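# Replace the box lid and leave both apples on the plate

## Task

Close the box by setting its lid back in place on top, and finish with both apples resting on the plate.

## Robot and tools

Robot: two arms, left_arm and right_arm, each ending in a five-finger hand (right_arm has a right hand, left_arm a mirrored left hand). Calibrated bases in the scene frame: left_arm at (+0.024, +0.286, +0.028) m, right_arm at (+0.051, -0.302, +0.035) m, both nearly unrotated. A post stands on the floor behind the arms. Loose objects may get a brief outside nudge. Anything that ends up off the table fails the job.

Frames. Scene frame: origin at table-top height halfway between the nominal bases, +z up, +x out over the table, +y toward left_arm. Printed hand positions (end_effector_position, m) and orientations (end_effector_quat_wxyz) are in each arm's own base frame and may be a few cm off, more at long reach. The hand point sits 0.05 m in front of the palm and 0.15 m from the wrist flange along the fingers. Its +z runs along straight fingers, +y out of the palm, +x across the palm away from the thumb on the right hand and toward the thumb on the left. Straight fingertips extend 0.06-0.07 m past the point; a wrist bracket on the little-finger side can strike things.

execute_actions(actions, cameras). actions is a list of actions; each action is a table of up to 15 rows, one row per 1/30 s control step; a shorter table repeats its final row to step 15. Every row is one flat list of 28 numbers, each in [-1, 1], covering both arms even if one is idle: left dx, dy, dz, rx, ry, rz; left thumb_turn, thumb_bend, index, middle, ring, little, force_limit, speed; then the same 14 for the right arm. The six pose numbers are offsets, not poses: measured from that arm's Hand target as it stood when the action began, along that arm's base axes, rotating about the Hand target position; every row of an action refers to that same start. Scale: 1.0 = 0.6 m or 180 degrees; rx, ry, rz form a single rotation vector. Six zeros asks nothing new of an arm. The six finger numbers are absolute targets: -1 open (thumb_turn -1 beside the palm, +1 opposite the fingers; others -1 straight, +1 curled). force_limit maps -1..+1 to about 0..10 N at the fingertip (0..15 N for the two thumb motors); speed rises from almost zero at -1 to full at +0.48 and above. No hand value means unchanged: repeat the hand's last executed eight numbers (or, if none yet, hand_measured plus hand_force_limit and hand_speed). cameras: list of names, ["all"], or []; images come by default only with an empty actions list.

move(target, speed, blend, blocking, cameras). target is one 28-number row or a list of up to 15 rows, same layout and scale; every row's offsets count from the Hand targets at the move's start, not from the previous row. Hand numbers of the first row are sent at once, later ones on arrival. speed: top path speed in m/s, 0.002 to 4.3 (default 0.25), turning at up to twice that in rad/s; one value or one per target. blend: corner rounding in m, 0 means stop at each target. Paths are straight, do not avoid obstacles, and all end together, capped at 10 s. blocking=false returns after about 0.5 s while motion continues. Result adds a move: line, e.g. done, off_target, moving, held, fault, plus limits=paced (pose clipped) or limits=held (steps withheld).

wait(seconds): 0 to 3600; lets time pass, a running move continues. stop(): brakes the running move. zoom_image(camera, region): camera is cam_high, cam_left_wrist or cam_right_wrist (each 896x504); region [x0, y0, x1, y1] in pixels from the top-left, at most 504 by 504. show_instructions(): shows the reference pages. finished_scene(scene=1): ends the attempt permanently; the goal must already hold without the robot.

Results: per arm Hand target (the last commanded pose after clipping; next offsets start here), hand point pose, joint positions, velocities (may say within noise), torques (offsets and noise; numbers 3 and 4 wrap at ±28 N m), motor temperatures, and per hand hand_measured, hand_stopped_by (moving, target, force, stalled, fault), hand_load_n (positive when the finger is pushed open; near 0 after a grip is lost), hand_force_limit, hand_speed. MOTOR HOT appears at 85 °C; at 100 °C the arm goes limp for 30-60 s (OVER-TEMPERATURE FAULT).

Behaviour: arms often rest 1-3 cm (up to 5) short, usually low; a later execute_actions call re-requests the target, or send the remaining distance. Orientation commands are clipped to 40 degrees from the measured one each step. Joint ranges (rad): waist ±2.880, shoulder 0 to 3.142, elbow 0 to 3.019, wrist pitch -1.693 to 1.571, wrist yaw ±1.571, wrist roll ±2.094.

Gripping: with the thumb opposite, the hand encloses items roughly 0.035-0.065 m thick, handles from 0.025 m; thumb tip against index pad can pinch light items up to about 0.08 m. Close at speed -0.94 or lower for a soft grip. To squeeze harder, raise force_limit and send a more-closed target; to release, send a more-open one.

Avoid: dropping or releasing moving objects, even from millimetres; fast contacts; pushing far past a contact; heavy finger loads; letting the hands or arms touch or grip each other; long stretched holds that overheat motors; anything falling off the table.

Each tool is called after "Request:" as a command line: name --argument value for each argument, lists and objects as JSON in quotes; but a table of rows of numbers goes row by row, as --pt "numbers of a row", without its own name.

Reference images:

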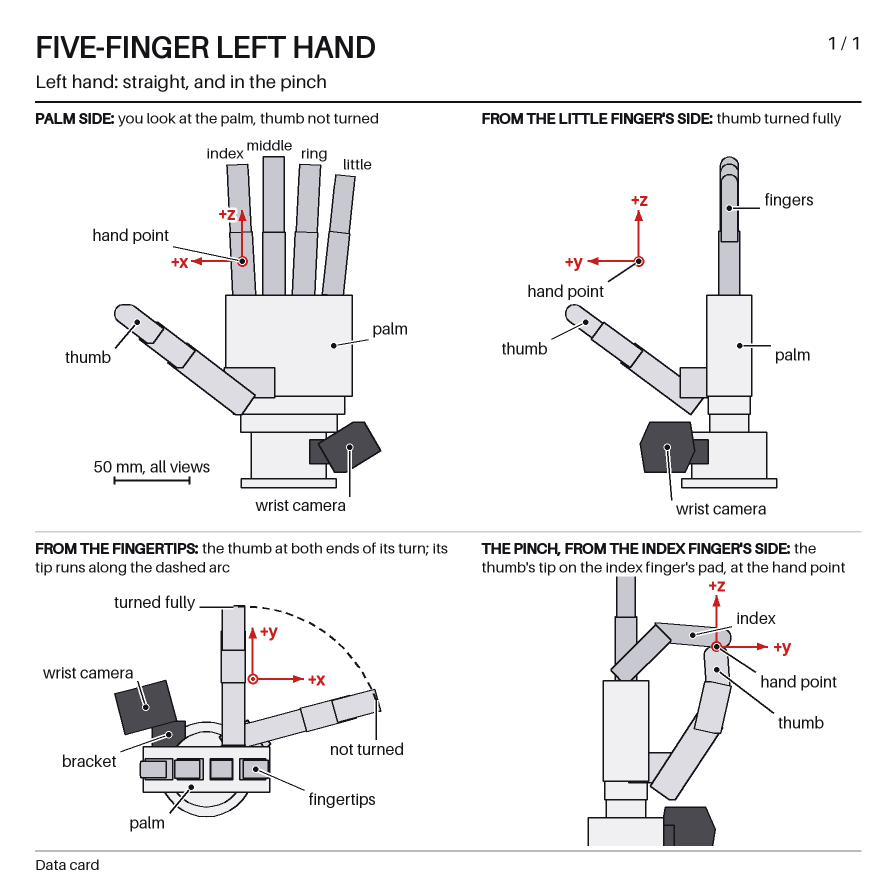

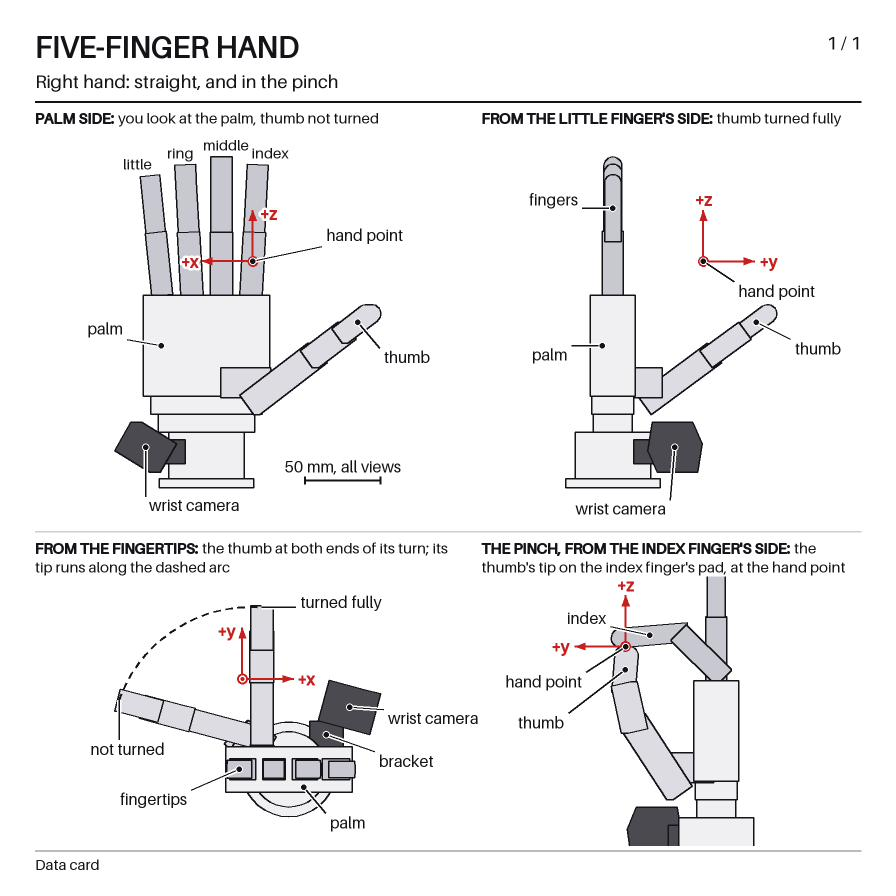

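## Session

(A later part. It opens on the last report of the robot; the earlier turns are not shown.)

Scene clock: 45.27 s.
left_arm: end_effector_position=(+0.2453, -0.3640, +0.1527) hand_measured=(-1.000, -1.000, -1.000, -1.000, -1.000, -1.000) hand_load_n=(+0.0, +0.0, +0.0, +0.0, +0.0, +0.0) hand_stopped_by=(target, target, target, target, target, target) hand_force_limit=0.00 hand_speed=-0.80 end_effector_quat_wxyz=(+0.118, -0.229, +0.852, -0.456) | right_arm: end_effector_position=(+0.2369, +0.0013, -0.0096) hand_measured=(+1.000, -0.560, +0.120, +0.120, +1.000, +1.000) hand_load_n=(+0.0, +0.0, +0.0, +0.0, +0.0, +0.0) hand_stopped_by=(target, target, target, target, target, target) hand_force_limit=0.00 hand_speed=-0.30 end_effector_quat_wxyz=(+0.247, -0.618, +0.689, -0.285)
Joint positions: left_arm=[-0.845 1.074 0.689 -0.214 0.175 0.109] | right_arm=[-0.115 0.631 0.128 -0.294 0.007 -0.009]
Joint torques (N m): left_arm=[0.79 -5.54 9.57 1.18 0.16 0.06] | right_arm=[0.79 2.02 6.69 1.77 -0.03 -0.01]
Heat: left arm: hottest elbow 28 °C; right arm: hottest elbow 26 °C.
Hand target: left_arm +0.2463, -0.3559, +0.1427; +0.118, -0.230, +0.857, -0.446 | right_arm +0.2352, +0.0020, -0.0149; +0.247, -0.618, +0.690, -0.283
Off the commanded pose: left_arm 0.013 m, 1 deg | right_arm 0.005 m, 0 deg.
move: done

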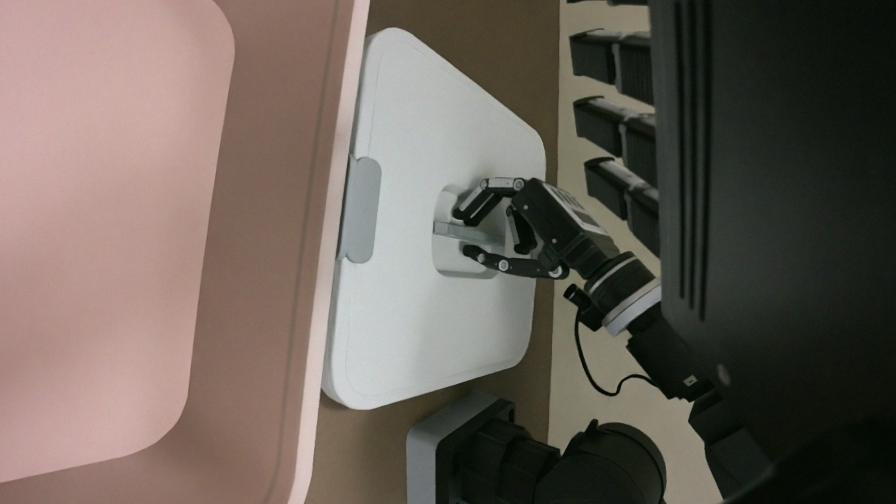

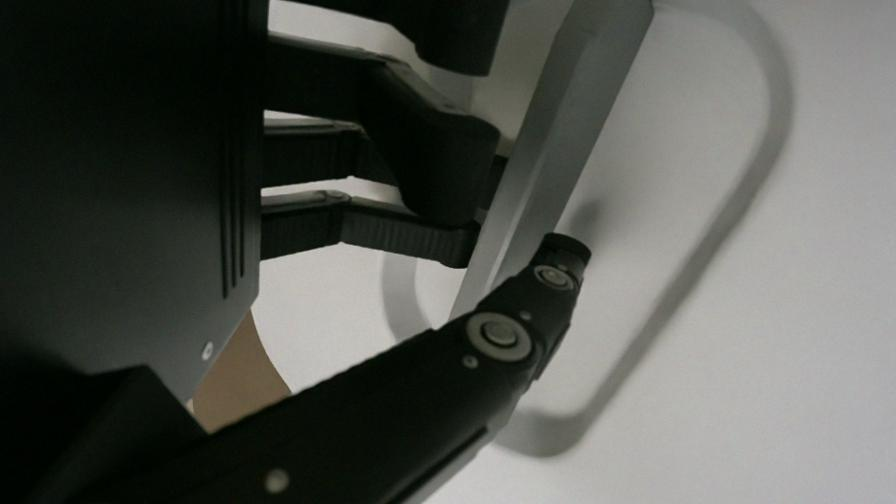

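Request:
move --target '[0,0,0,0,0,0,-1,-1,-1,-1,-1,-1,0,-0.8,0.002,0,-0.006,0,0,0,1,0.0,0.5,0.5,1,1,-0.6,-0.94]' --cameras '["cam_left_wrist","cam_right_wrist"]' --speed 0.02

Request:
zoom_image --camera "cam_left_wrist" --region '[400, 120, 600, 290]'

Request:
zoom_image --camera "cam_right_wrist" --region '[400, 100, 700, 350]'

Scene clock: 47.27 s.
left_arm: end_effector_position=(+0.2453, -0.3640, +0.1527) hand_measured=(-1.000, -1.000, -1.000, -1.000, -1.000, -1.000) hand_load_n=(-0.5, +0.0, +0.0, +0.0, +0.0, +0.0) hand_stopped_by=(target, target, target, target, target, target) hand_force_limit=0.00 hand_speed=-0.80 end_effector_quat_wxyz=(+0.118, -0.229, +0.852, -0.456) | right_arm: end_effector_position=(+0.2394, +0.0010, -0.0121) hand_measured=(+1.000, -0.460, +0.338, +0.272, +1.000, +1.000) hand_load_n=(+0.0, +3.0, +2.5, +2.0, +0.0, +0.0) hand_stopped_by=(target, force, force, force, target, target) hand_force_limit=-0.60 hand_speed=-0.94 end_effector_quat_wxyz=(+0.248, -0.618, +0.689, -0.286)
Joint positions: left_arm=[-0.845 1.074 0.689 -0.214 0.175 0.109] | right_arm=[-0.115 0.657 0.125 -0.261 0.007 -0.009]
Joint torques (N m): left_arm=[0.79 -5.6 9.58 1.17 0.16 0.06] | right_arm=[0.5 1.85 6.34 1.7 0 -0.01]
Heat: left arm: hottest elbow 28 °C; right arm: hottest elbow 26 °C.
Hand target: left_arm +0.2463, -0.3559, +0.1427; +0.118, -0.230, +0.857, -0.446 | right_arm +0.2363, +0.0020, -0.0186; +0.247, -0.618, +0.691, -0.283
Off the commanded pose: left_arm 0.013 m, 1 deg | right_arm 0.007 m, 0 deg.
move: done

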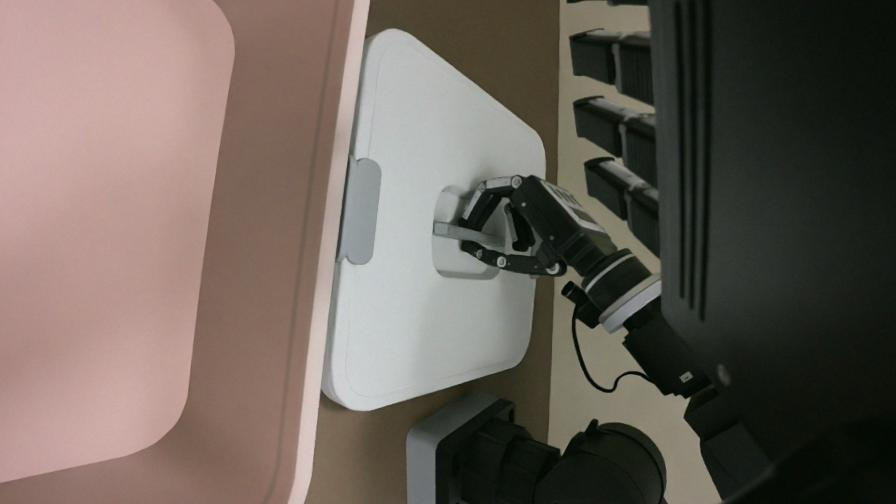

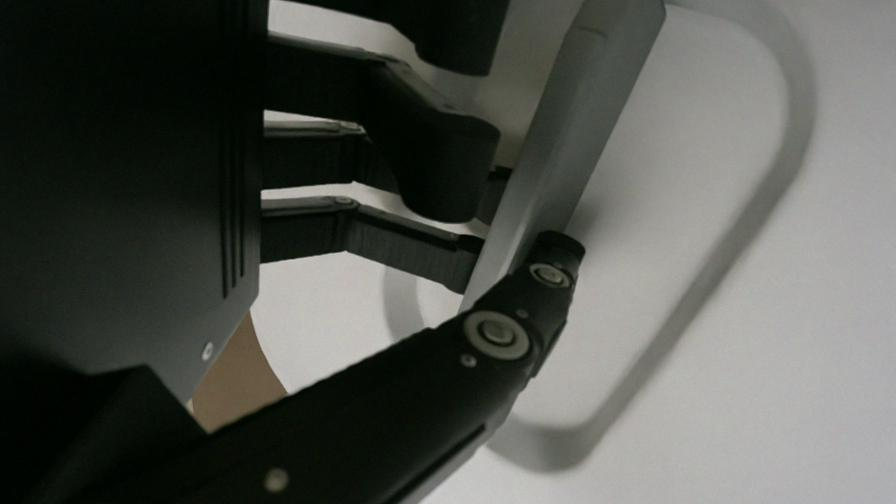

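Scaled by 2.520.

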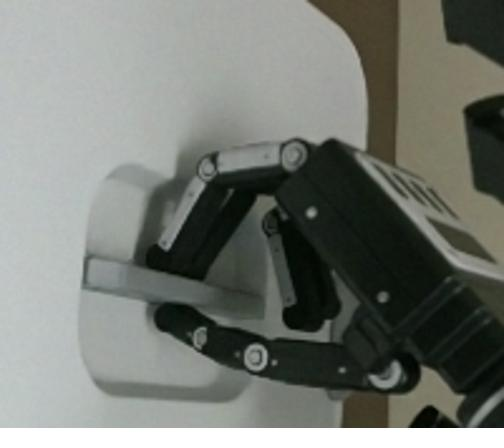

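Scaled by 1.680.

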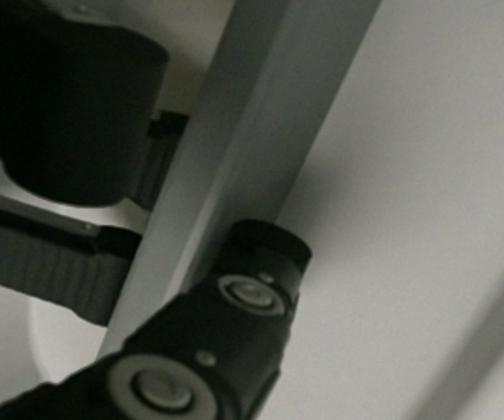

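Request:
move --target '[0,0,0,0,0,0,-1,-1,-1,-1,-1,-1,0,-0.8,0,0,0,0,0,0,1,0.1,0.6,0.6,1,1,0.3,-0.94]' --cameras '["cam_left_wrist","cam_right_wrist"]' --speed 0.02

Request:
zoom_image --camera "cam_left_wrist" --region '[400, 120, 600, 290]'

Scene clock: 48.30 s.
left_arm: end_effector_position=(+0.2453, -0.3640, +0.1527) hand_measured=(-1.000, -1.000, -1.000, -1.000, -1.000, -1.000) hand_load_n=(+0.0, +0.0, +0.0, +0.0, +0.0, +0.0) hand_stopped_by=(target, target, target, target, target, target) hand_force_limit=0.00 hand_speed=-0.80 end_effector_quat_wxyz=(+0.118, -0.229, +0.852, -0.456) | right_arm: end_effector_position=(+0.2393, +0.0010, -0.0122) hand_measured=(+1.000, -0.416, +0.380, +0.302, +1.000, +1.000) hand_load_n=(+0.5, +10.0, +6.5, +6.5, +0.5, +0.0) hand_stopped_by=(target, force, force, force, target, target) hand_force_limit=0.30 hand_speed=-0.94 end_effector_quat_wxyz=(+0.248, -0.618, +0.689, -0.286)
Joint positions: left_arm=[-0.845 1.074 0.689 -0.214 0.175 0.109] | right_arm=[-0.115 0.657 0.125 -0.261 0.007 -0.009]
Joint torques (N m): left_arm=[0.85 -5.6 9.58 1.17 0.16 0.05] | right_arm=[0.73 1.32 6.32 1.72 0.01 0]
Heat: left arm: hottest elbow 28 °C; right arm: hottest elbow 26 °C.
Hand target: left_arm +0.2463, -0.3559, +0.1427; +0.118, -0.230, +0.857, -0.446 | right_arm +0.2363, +0.0020, -0.0186; +0.247, -0.618, +0.691, -0.283
Off the commanded pose: left_arm 0.013 m, 1 deg | right_arm 0.007 m, 0 deg.
move: done

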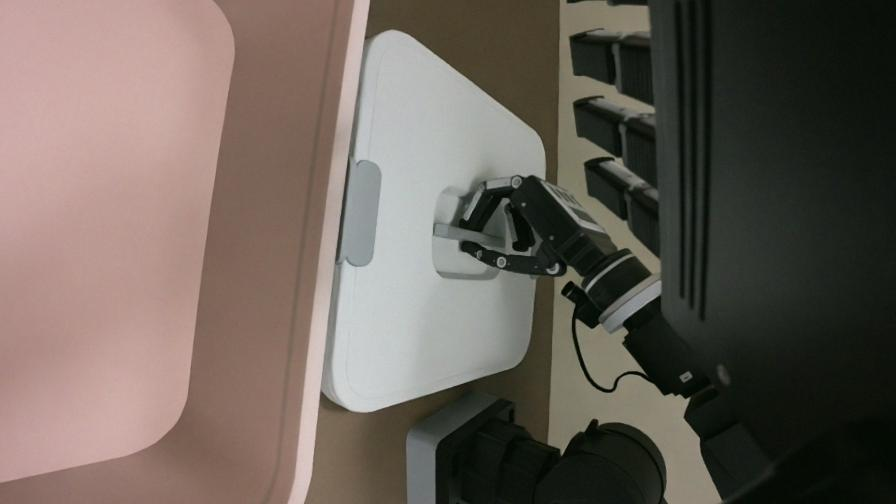

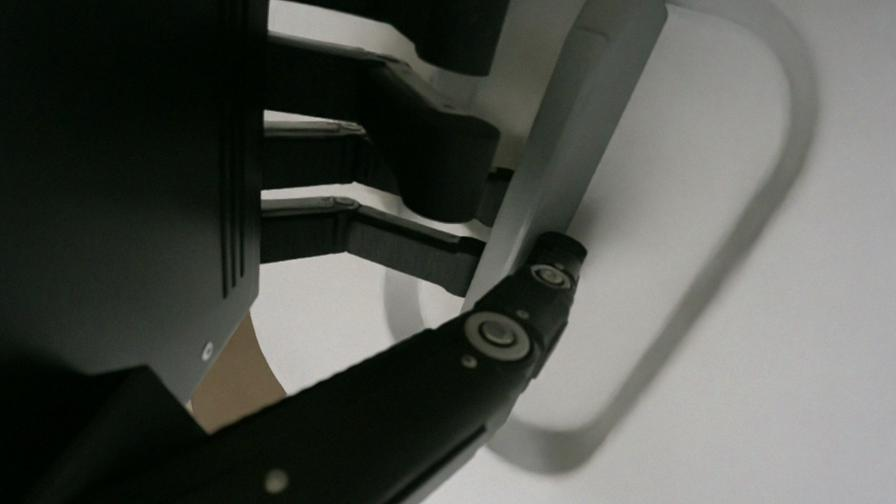

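Scaled by 2.520.

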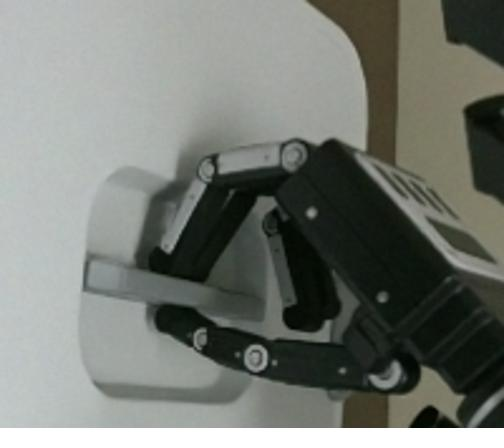

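Request:
move --target '[0,0,0,0,0,0,-1,-1,-1,-1,-1,-1,0,-0.8,0,0,0.08,0,0,0,1,0.1,0.6,0.6,1,1,0.3,-0.94]' --cameras '["all"]' --speed 0.04

Request:
zoom_image --camera "cam_left_wrist" --region '[300, 0, 700, 420]'

Scene clock: 50.43 s.
left_arm: end_effector_position=(+0.2453, -0.3640, +0.1527) hand_measured=(-1.000, -1.000, -1.000, -1.000, -1.000, -1.000) hand_load_n=(+0.0, +0.0, +0.0, +0.0, +0.0, +0.0) hand_stopped_by=(target, target, target, target, target, target) hand_force_limit=0.00 hand_speed=-0.80 end_effector_quat_wxyz=(+0.118, -0.229, +0.852, -0.456) | right_arm: end_effector_position=(+0.2160, +0.0037, -0.0036) hand_measured=(+1.000, -0.418, +0.382, +0.302, +1.000, +1.000) hand_load_n=(+0.0, +11.0, +2.5, +6.5, +0.0, +0.0) hand_stopped_by=(target, force, force, force, target, target) hand_force_limit=0.30 hand_speed=-0.94 end_effector_quat_wxyz=(+0.227, -0.627, +0.698, -0.262)
Joint positions: left_arm=[-0.845 1.074 0.689 -0.214 0.175 0.109] | right_arm=[-0.115 0.539 0.154 -0.479 0.007 -0.009]
Joint torques (N m): left_arm=[0.85 -5.6 9.58 1.2 0.16 0.06] | right_arm=[0.91 0.21 11.92 0.66 0.03 0.01]
Heat: left arm: hottest elbow 28 °C; right arm: hottest elbow 26 °C.
Hand target: left_arm +0.2463, -0.3559, +0.1427; +0.118, -0.230, +0.857, -0.446 | right_arm +0.2364, +0.0020, +0.0295; +0.247, -0.618, +0.690, -0.283
Off the commanded pose: left_arm 0.013 m, 1 deg | right_arm 0.039 m, 4 deg.
move: off_target (right_arm)

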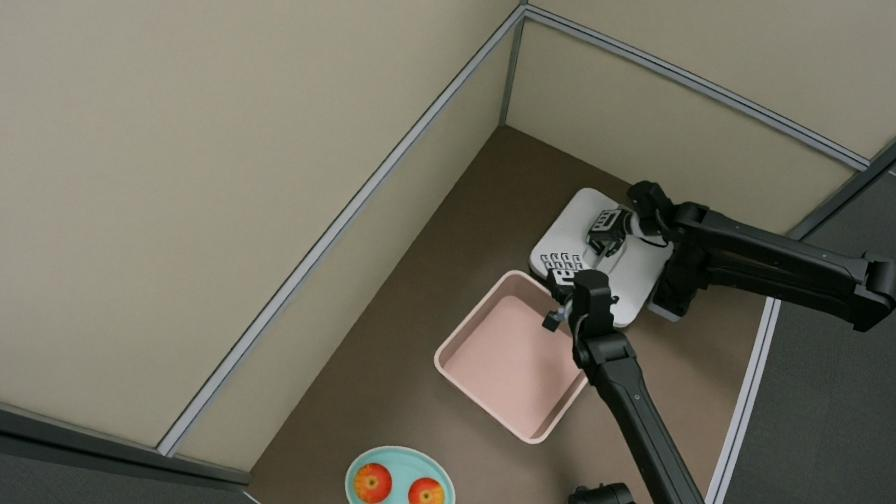

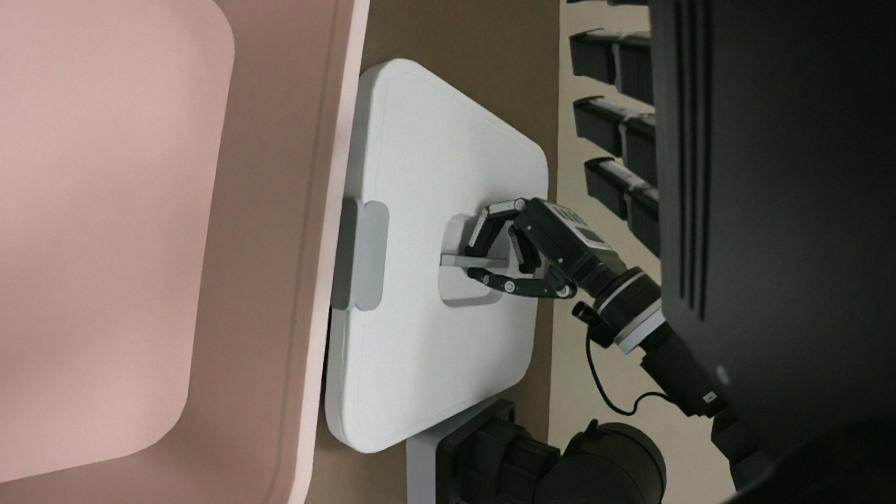

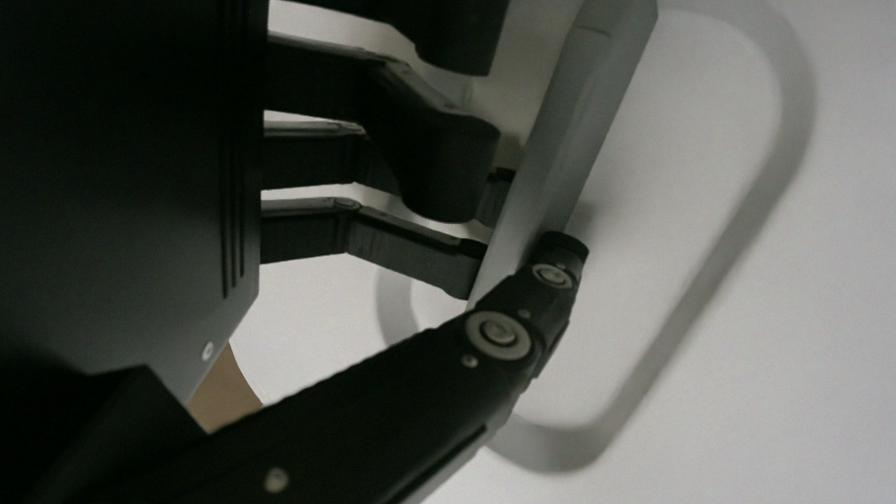

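Scaled by 1.200.

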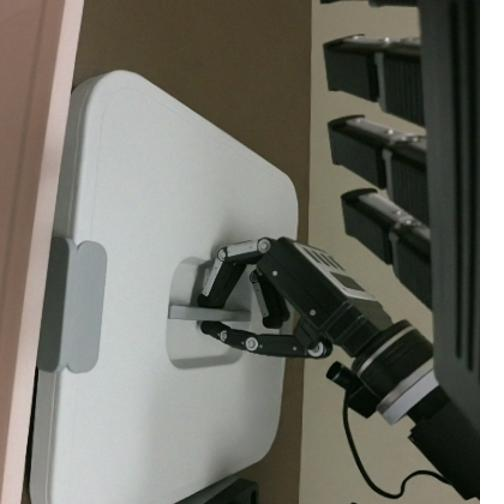

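Request:
move --target '[0,0,0,0,0,0,-1,-1,-1,-1,-1,-1,0,-0.8,0.06,0,0.08,0,0,0,1,0.1,0.6,0.6,1,1,0.3,-0.94]' --cameras '["all"]' --speed 0.06

Request:
zoom_image --camera "cam_left_wrist" --region '[300, 0, 700, 420]'

Scene clock: 52.40 s.
left_arm: end_effector_position=(+0.2453, -0.3640, +0.1527) hand_measured=(-1.000, -1.000, -1.000, -1.000, -1.000, -1.000) hand_load_n=(+0.0, +0.0, +0.0, +0.0, +0.0, +0.0) hand_stopped_by=(target, target, target, target, target, target) hand_force_limit=0.00 hand_speed=-0.80 end_effector_quat_wxyz=(+0.118, -0.229, +0.852, -0.456) | right_arm: end_effector_position=(+0.2515, +0.0014, +0.0469) hand_measured=(+1.000, -0.418, +0.382, +0.302, +1.000, +1.000) hand_load_n=(+0.0, +10.5, +4.0, +7.0, +0.0, +0.0) hand_stopped_by=(target, force, force, force, target, target) hand_force_limit=0.30 hand_speed=-0.94 end_effector_quat_wxyz=(+0.229, -0.626, +0.696, -0.266)
Joint positions: left_arm=[-0.845 1.074 0.689 -0.214 0.175 0.109] | right_arm=[-0.101 0.631 0.312 -0.535 0.018 -0.002]
Joint torques (N m): left_arm=[0.79 -5.6 9.58 1.17 0.16 0.06] | right_arm=[1.44 0.56 12.26 0.81 0.15 0.07]
Heat: left arm: hottest elbow 28 °C; right arm: hottest elbow 27 °C.
Hand target: left_arm +0.2463, -0.3559, +0.1427; +0.118, -0.230, +0.857, -0.446 | right_arm +0.2724, +0.0019, +0.0775; +0.247, -0.618, +0.690, -0.283
Off the commanded pose: left_arm 0.013 m, 1 deg | right_arm 0.037 m, 3 deg.
move: off_target (right_arm)

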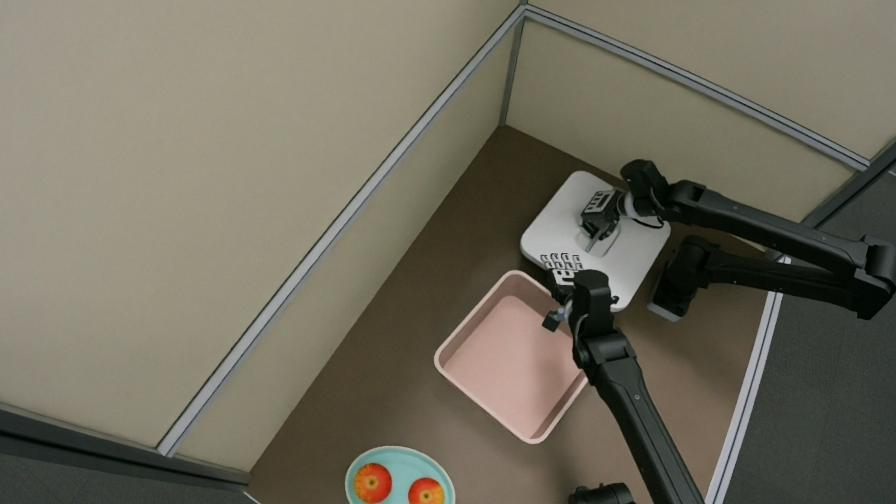

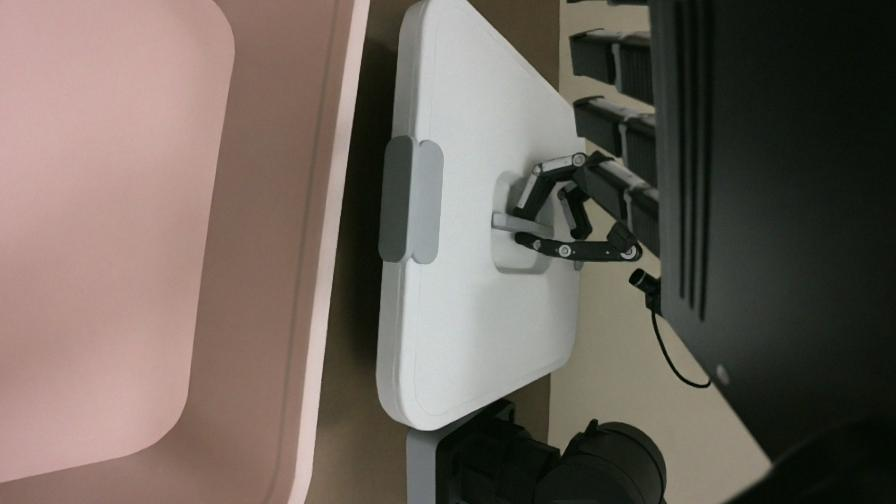

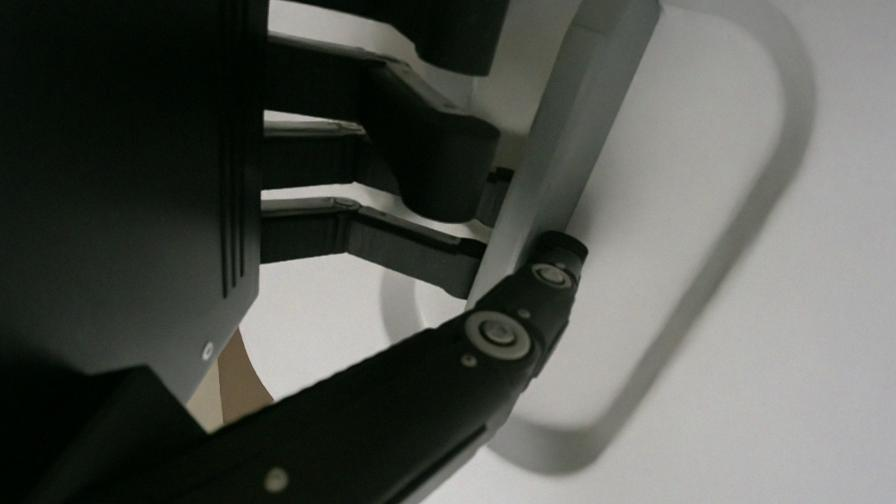

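Scaled by 1.200.

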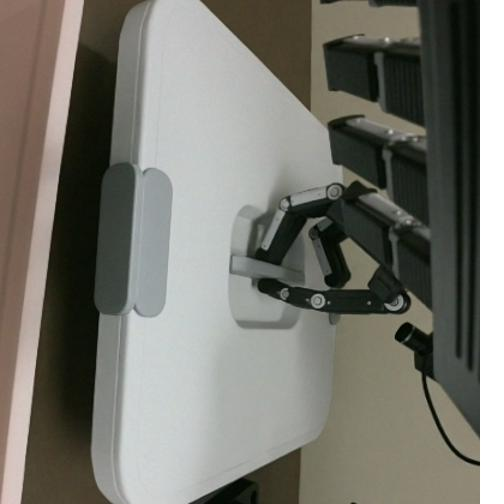

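Request:
move --target '[0.038,0.623,0.154,0,0,0.0556,-1,-1,-1,-1,-1,-1,0,-0.8,0,0,0,0,0,0,1,0.1,0.6,0.6,1,1,0.3,-0.94]' --cameras '["all"]' --speed 0.25

Scene clock: 56.40 s.
left_arm: end_effector_position=(+0.2569, +0.0062, +0.2153) hand_measured=(-1.000, -1.000, -1.000, -1.000, -1.000, -1.000) hand_load_n=(+0.0, +0.0, +0.0, +0.0, -0.5, +0.0) hand_stopped_by=(target, target, target, target, target, target) hand_force_limit=0.00 hand_speed=-0.80 end_effector_quat_wxyz=(+0.133, -0.313, +0.832, -0.438) | right_arm: end_effector_position=(+0.2515, +0.0014, +0.0469) hand_measured=(+1.000, -0.418, +0.382, +0.302, +1.000, +1.000) hand_load_n=(+0.0, +10.0, +4.0, +7.0, +0.0, +0.0) hand_stopped_by=(target, force, force, force, target, target) hand_force_limit=0.30 hand_speed=-0.94 end_effector_quat_wxyz=(+0.229, -0.626, +0.696, -0.266)
Joint positions: left_arm=[0.545 0.935 0.864 -1.348 0.942 1.318] | right_arm=[-0.101 0.631 0.312 -0.535 0.018 -0.001]
Joint torques (N m): left_arm=[1.03 -2.55 14.61 -0.1 0.77 0.1] | right_arm=[1.38 0.15 12.27 0.79 0.15 0.07]
Motor temperatures (°C): left_arm=[22 23 29 23 20 22] | right_arm=[24 22 29 22 20 23]
Heat: left arm: hottest elbow 29 °C; right arm: hottest elbow 29 °C.
Hand target: left_arm +0.2691, +0.0180, +0.2350; +0.157, -0.304, +0.834, -0.434 | right_arm +0.2724, +0.0019, +0.0775; +0.247, -0.618, +0.691, -0.283
Off the commanded pose: left_arm 0.026 m, 3 deg | right_arm 0.037 m, 3 deg.
move: off_target (left_arm)

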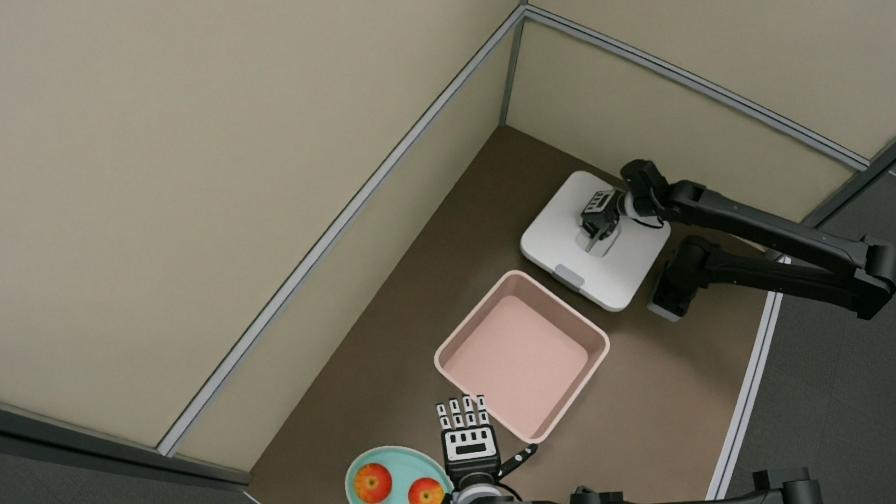

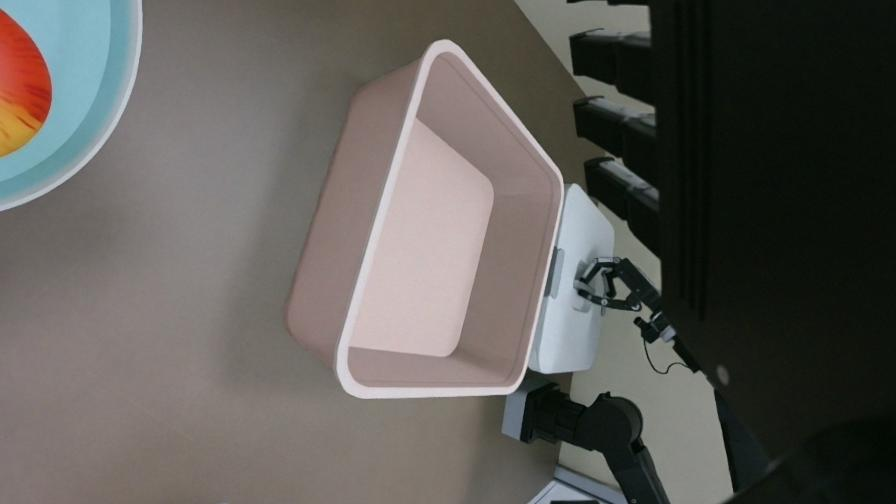

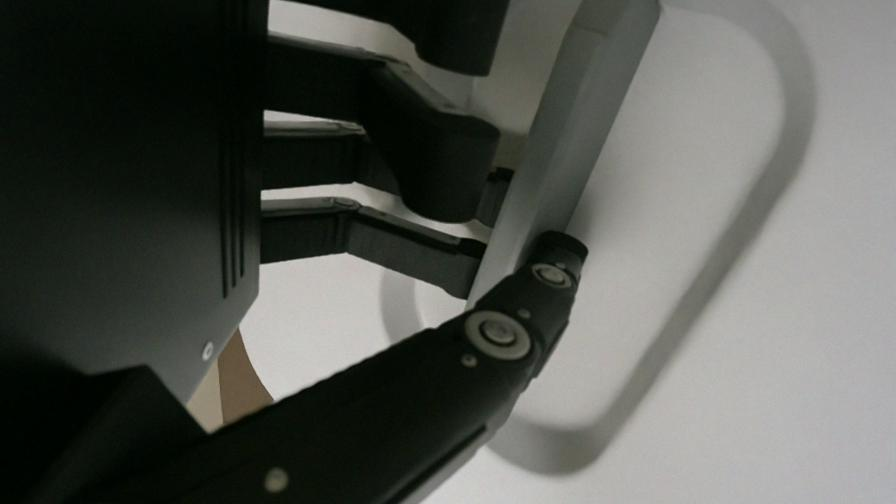

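Request:
move --target '[0,0,0,0,0,0,-1,-1,-1,-1,-1,-1,0,-0.8,0,0,0.154,0,0,0,1,0.1,0.6,0.6,1,1,0.3,-0.94]' --cameras '["all"]' --speed 0.08

Scene clock: 59.87 s.
left_arm: end_effector_position=(+0.2569, +0.0062, +0.2153) hand_measured=(-1.000, -1.000, -1.000, -1.000, -1.000, -1.000) hand_load_n=(+0.0, +0.0, +0.0, +0.0, +0.0, +0.5) hand_stopped_by=(target, target, target, target, target, target) hand_force_limit=0.00 hand_speed=-0.80 end_effector_quat_wxyz=(+0.133, -0.313, +0.832, -0.438) | right_arm: end_effector_position=(+0.2570, +0.0012, +0.1329) hand_measured=(+1.000, -0.418, +0.382, +0.302, +1.000, +1.000) hand_load_n=(+0.0, +10.5, +4.0, +7.0, +0.0, +0.0) hand_stopped_by=(target, force, force, force, target, target) hand_force_limit=0.30 hand_speed=-0.94 end_effector_quat_wxyz=(+0.223, -0.628, +0.699, -0.259)
Joint positions: left_arm=[0.545 0.935 0.864 -1.348 0.943 1.318] | right_arm=[-0.1 0.601 0.541 -0.813 0.018 0]
Joint torques (N m): left_arm=[1.03 -2.49 14.61 -0.09 0.77 0.06] | right_arm=[1.38 -1.44 12.81 0.91 0.16 0.07]
Heat: left arm: hottest elbow 30 °C; right arm: hottest elbow 30 °C.
Hand target: left_arm +0.2691, +0.0179, +0.2351; +0.157, -0.304, +0.834, -0.434 | right_arm +0.2724, +0.0020, +0.1698; +0.247, -0.618, +0.690, -0.283
Off the commanded pose: left_arm 0.026 m, 3 deg | right_arm 0.040 m, 4 deg.
move: off_target (right_arm)

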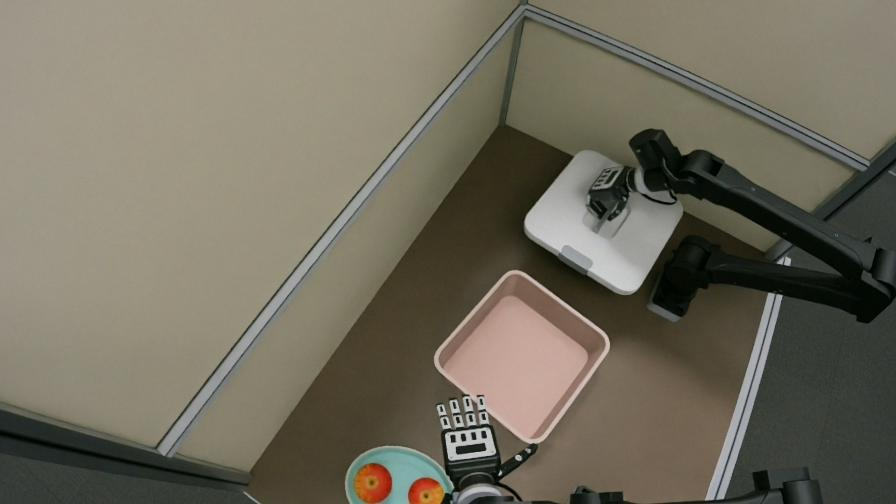

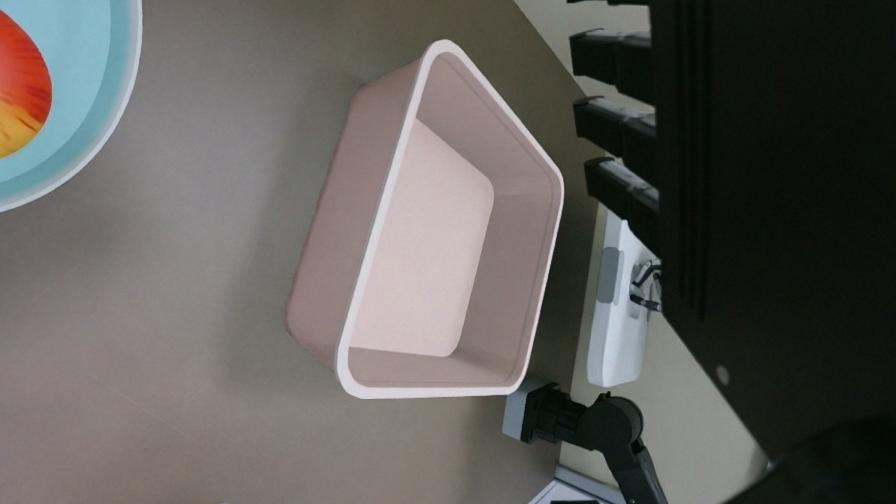

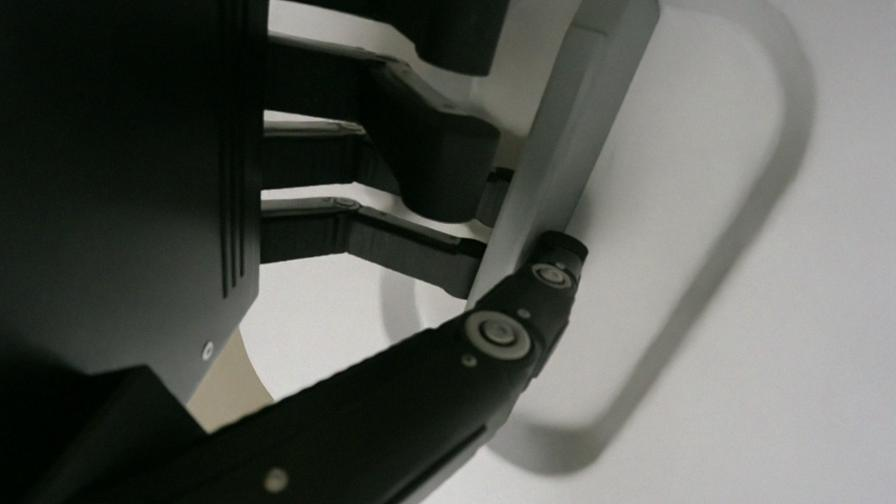

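Request:
move --target '[0,0,0,0,0,0,-1,-1,-1,-1,-1,-1,0,-0.8,-0.016,0.61,0.006,-0.003,-0.0248,-0.0055,1,0.1,0.6,0.6,1,1,0.3,-0.94]' --cameras '["all"]' --speed 0.12

Scene clock: 64.27 s.
left_arm: end_effector_position=(+0.2569, +0.0062, +0.2153) hand_measured=(-1.000, -1.000, -1.000, -1.000, -1.000, -1.000) hand_load_n=(+0.0, +0.0, +0.0, +0.0, +0.0, +0.0) hand_stopped_by=(target, target, target, target, target, target) hand_force_limit=0.00 hand_speed=-0.80 end_effector_quat_wxyz=(+0.133, -0.313, +0.832, -0.438) | right_arm: end_effector_position=(+0.2546, +0.3483, +0.1484) hand_measured=(+1.000, -0.418, +0.382, +0.302, +1.000, +1.000) hand_load_n=(+0.0, +10.5, +4.0, +7.0, +0.0, +0.0) hand_stopped_by=(target, force, force, force, target, target) hand_force_limit=0.30 hand_speed=-0.94 end_effector_quat_wxyz=(+0.245, -0.615, +0.678, -0.320)
Joint positions: left_arm=[0.545 0.935 0.864 -1.348 0.943 1.318] | right_arm=[1.157 1.313 1.002 -1.012 0.801 1.149]
Joint torques (N m): left_arm=[0.97 -2.49 14.63 -0.09 0.77 0.06] | right_arm=[1.03 -10.58 11.44 0.02 0.83 0.03]
Heat: left arm: hottest elbow 31 °C; right arm: hottest elbow 31 °C.
Hand target: left_arm +0.2691, +0.0179, +0.2351; +0.157, -0.304, +0.834, -0.434 | right_arm +0.2628, +0.3680, +0.1734; +0.268, -0.602, +0.684, -0.312
Off the commanded pose: left_arm 0.026 m, 3 deg | right_arm 0.033 m, 3 deg.
move: off_target (right_arm)

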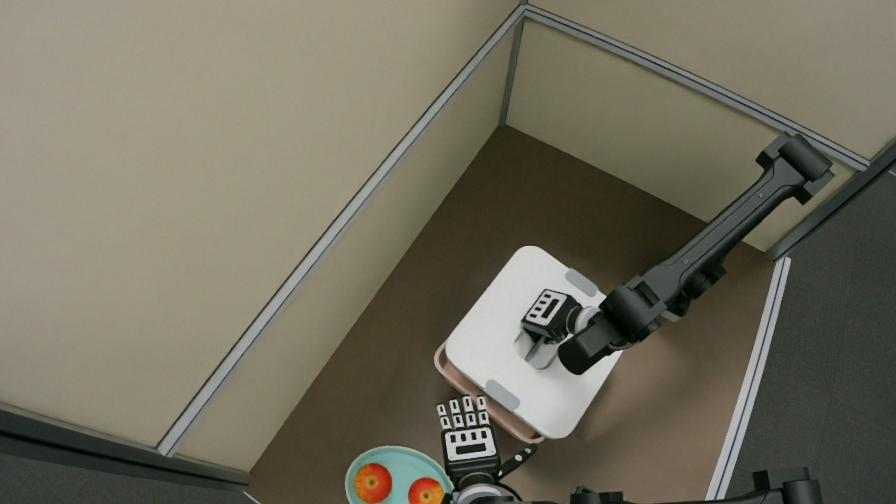

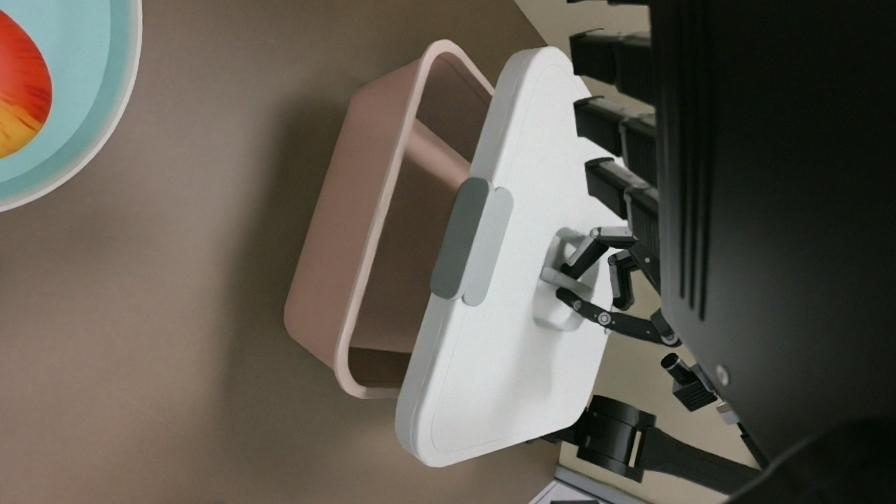

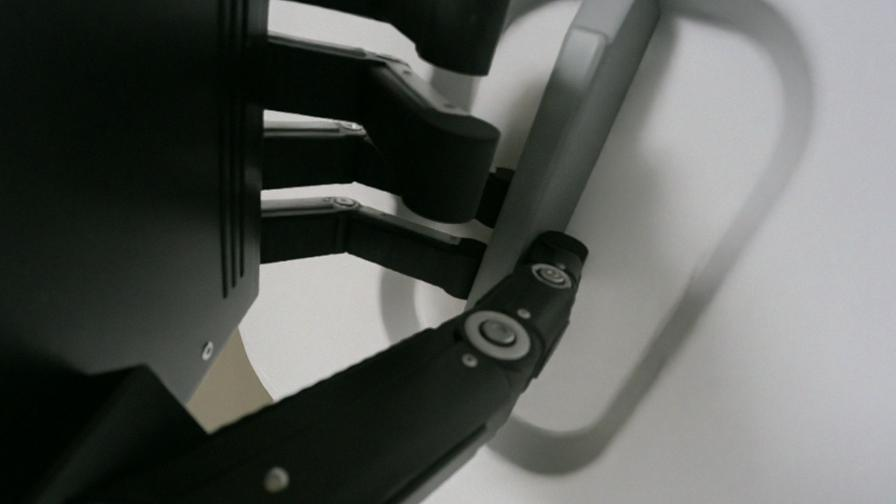

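Request:
move --target '[0,0,0,0,0,0,-1,-1,-1,-1,-1,-1,0,-0.8,0.037,0.037,-0.055,0.0167,0.009,-0.007,1,0.1,0.6,0.6,1,1,0.3,-0.94]' --cameras '["all"]' --speed 0.05

Request:
zoom_image --camera "cam_high" --region '[420, 230, 640, 460]'

Request:
zoom_image --camera "cam_left_wrist" --region '[270, 20, 670, 480]'

Scene clock: 68.50 s.
left_arm: end_effector_position=(+0.2569, +0.0062, +0.2153) hand_measured=(-1.000, -1.000, -1.000, -1.000, -1.000, -1.000) hand_load_n=(+0.0, +0.0, +0.0, +0.0, +0.0, +0.0) hand_stopped_by=(target, target, target, target, target, target) hand_force_limit=0.00 hand_speed=-0.80 end_effector_quat_wxyz=(+0.133, -0.313, +0.832, -0.438) | right_arm: end_effector_position=(+0.2701, +0.3688, +0.1182) hand_measured=(+1.000, -0.418, +0.382, +0.302, +1.000, +1.000) hand_load_n=(+0.0, +10.0, +4.0, +6.5, +0.0, +0.0) hand_stopped_by=(target, force, force, force, target, target) hand_force_limit=0.30 hand_speed=-0.94 end_effector_quat_wxyz=(+0.244, -0.607, +0.695, -0.299)
Joint positions: left_arm=[0.545 0.935 0.864 -1.348 0.943 1.318] | right_arm=[1.124 1.394 1.002 -0.905 0.755 1.15]
Joint torques (N m): left_arm=[1.03 -2.55 14.61 -0.08 0.77 0.06] | right_arm=[0.26 -11.58 11 0.87 0.59 -0.02]
Heat: left arm: hottest elbow 32 °C; right arm: hottest elbow 32 °C.
Hand target: left_arm +0.2691, +0.0179, +0.2351; +0.157, -0.304, +0.834, -0.434 | right_arm +0.2850, +0.3902, +0.1404; +0.271, -0.592, +0.702, -0.288
Off the commanded pose: left_arm 0.026 m, 3 deg | right_arm 0.034 m, 4 deg.
move: off_target (right_arm)

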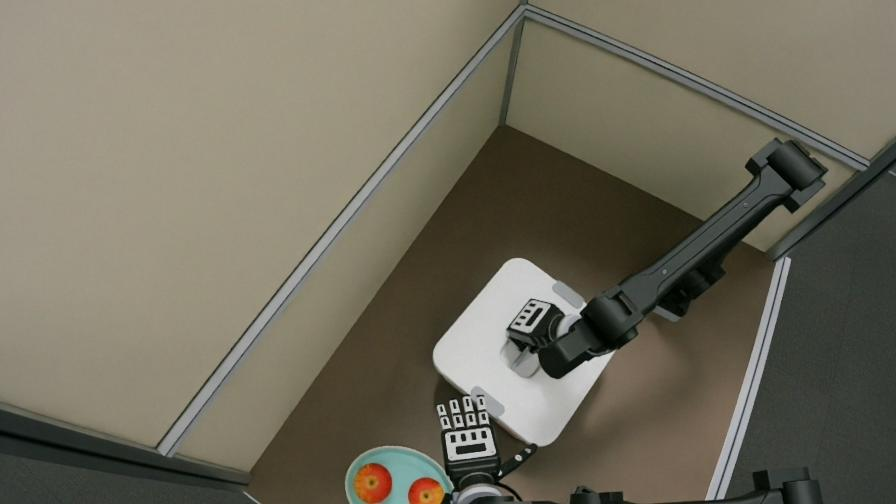

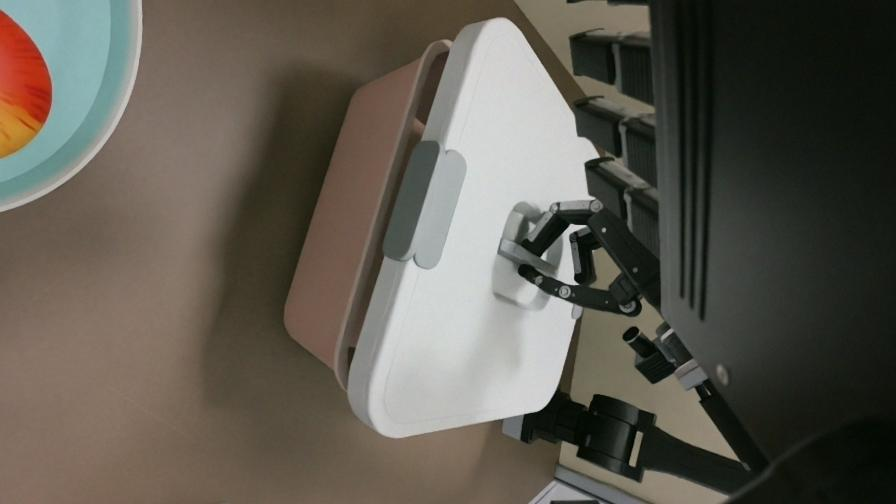

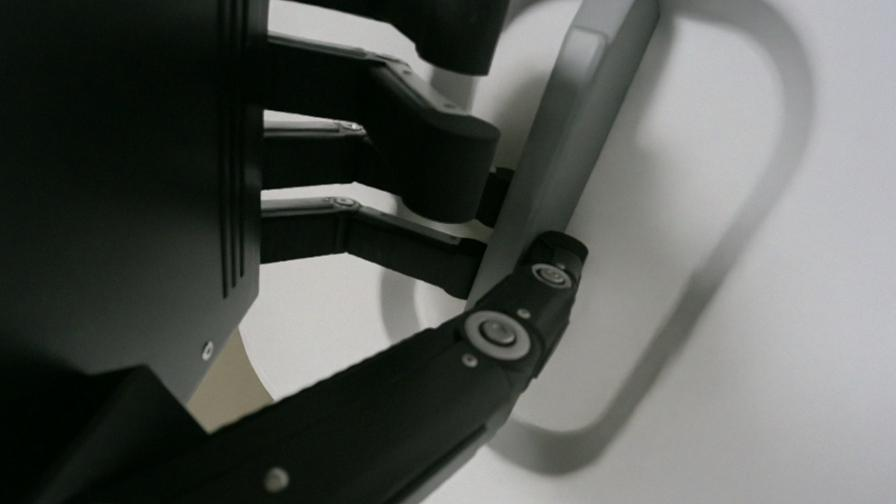

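Scaled by 2.191.

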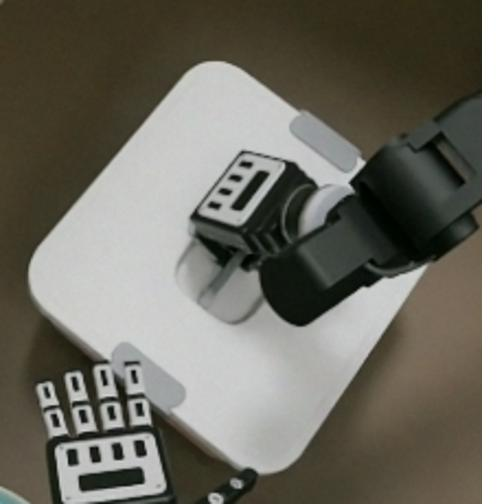

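Scaled by 1.096.

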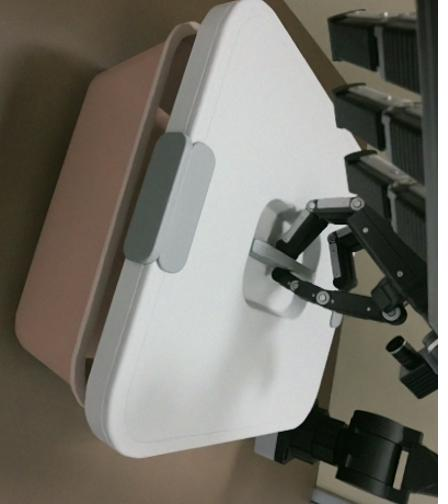

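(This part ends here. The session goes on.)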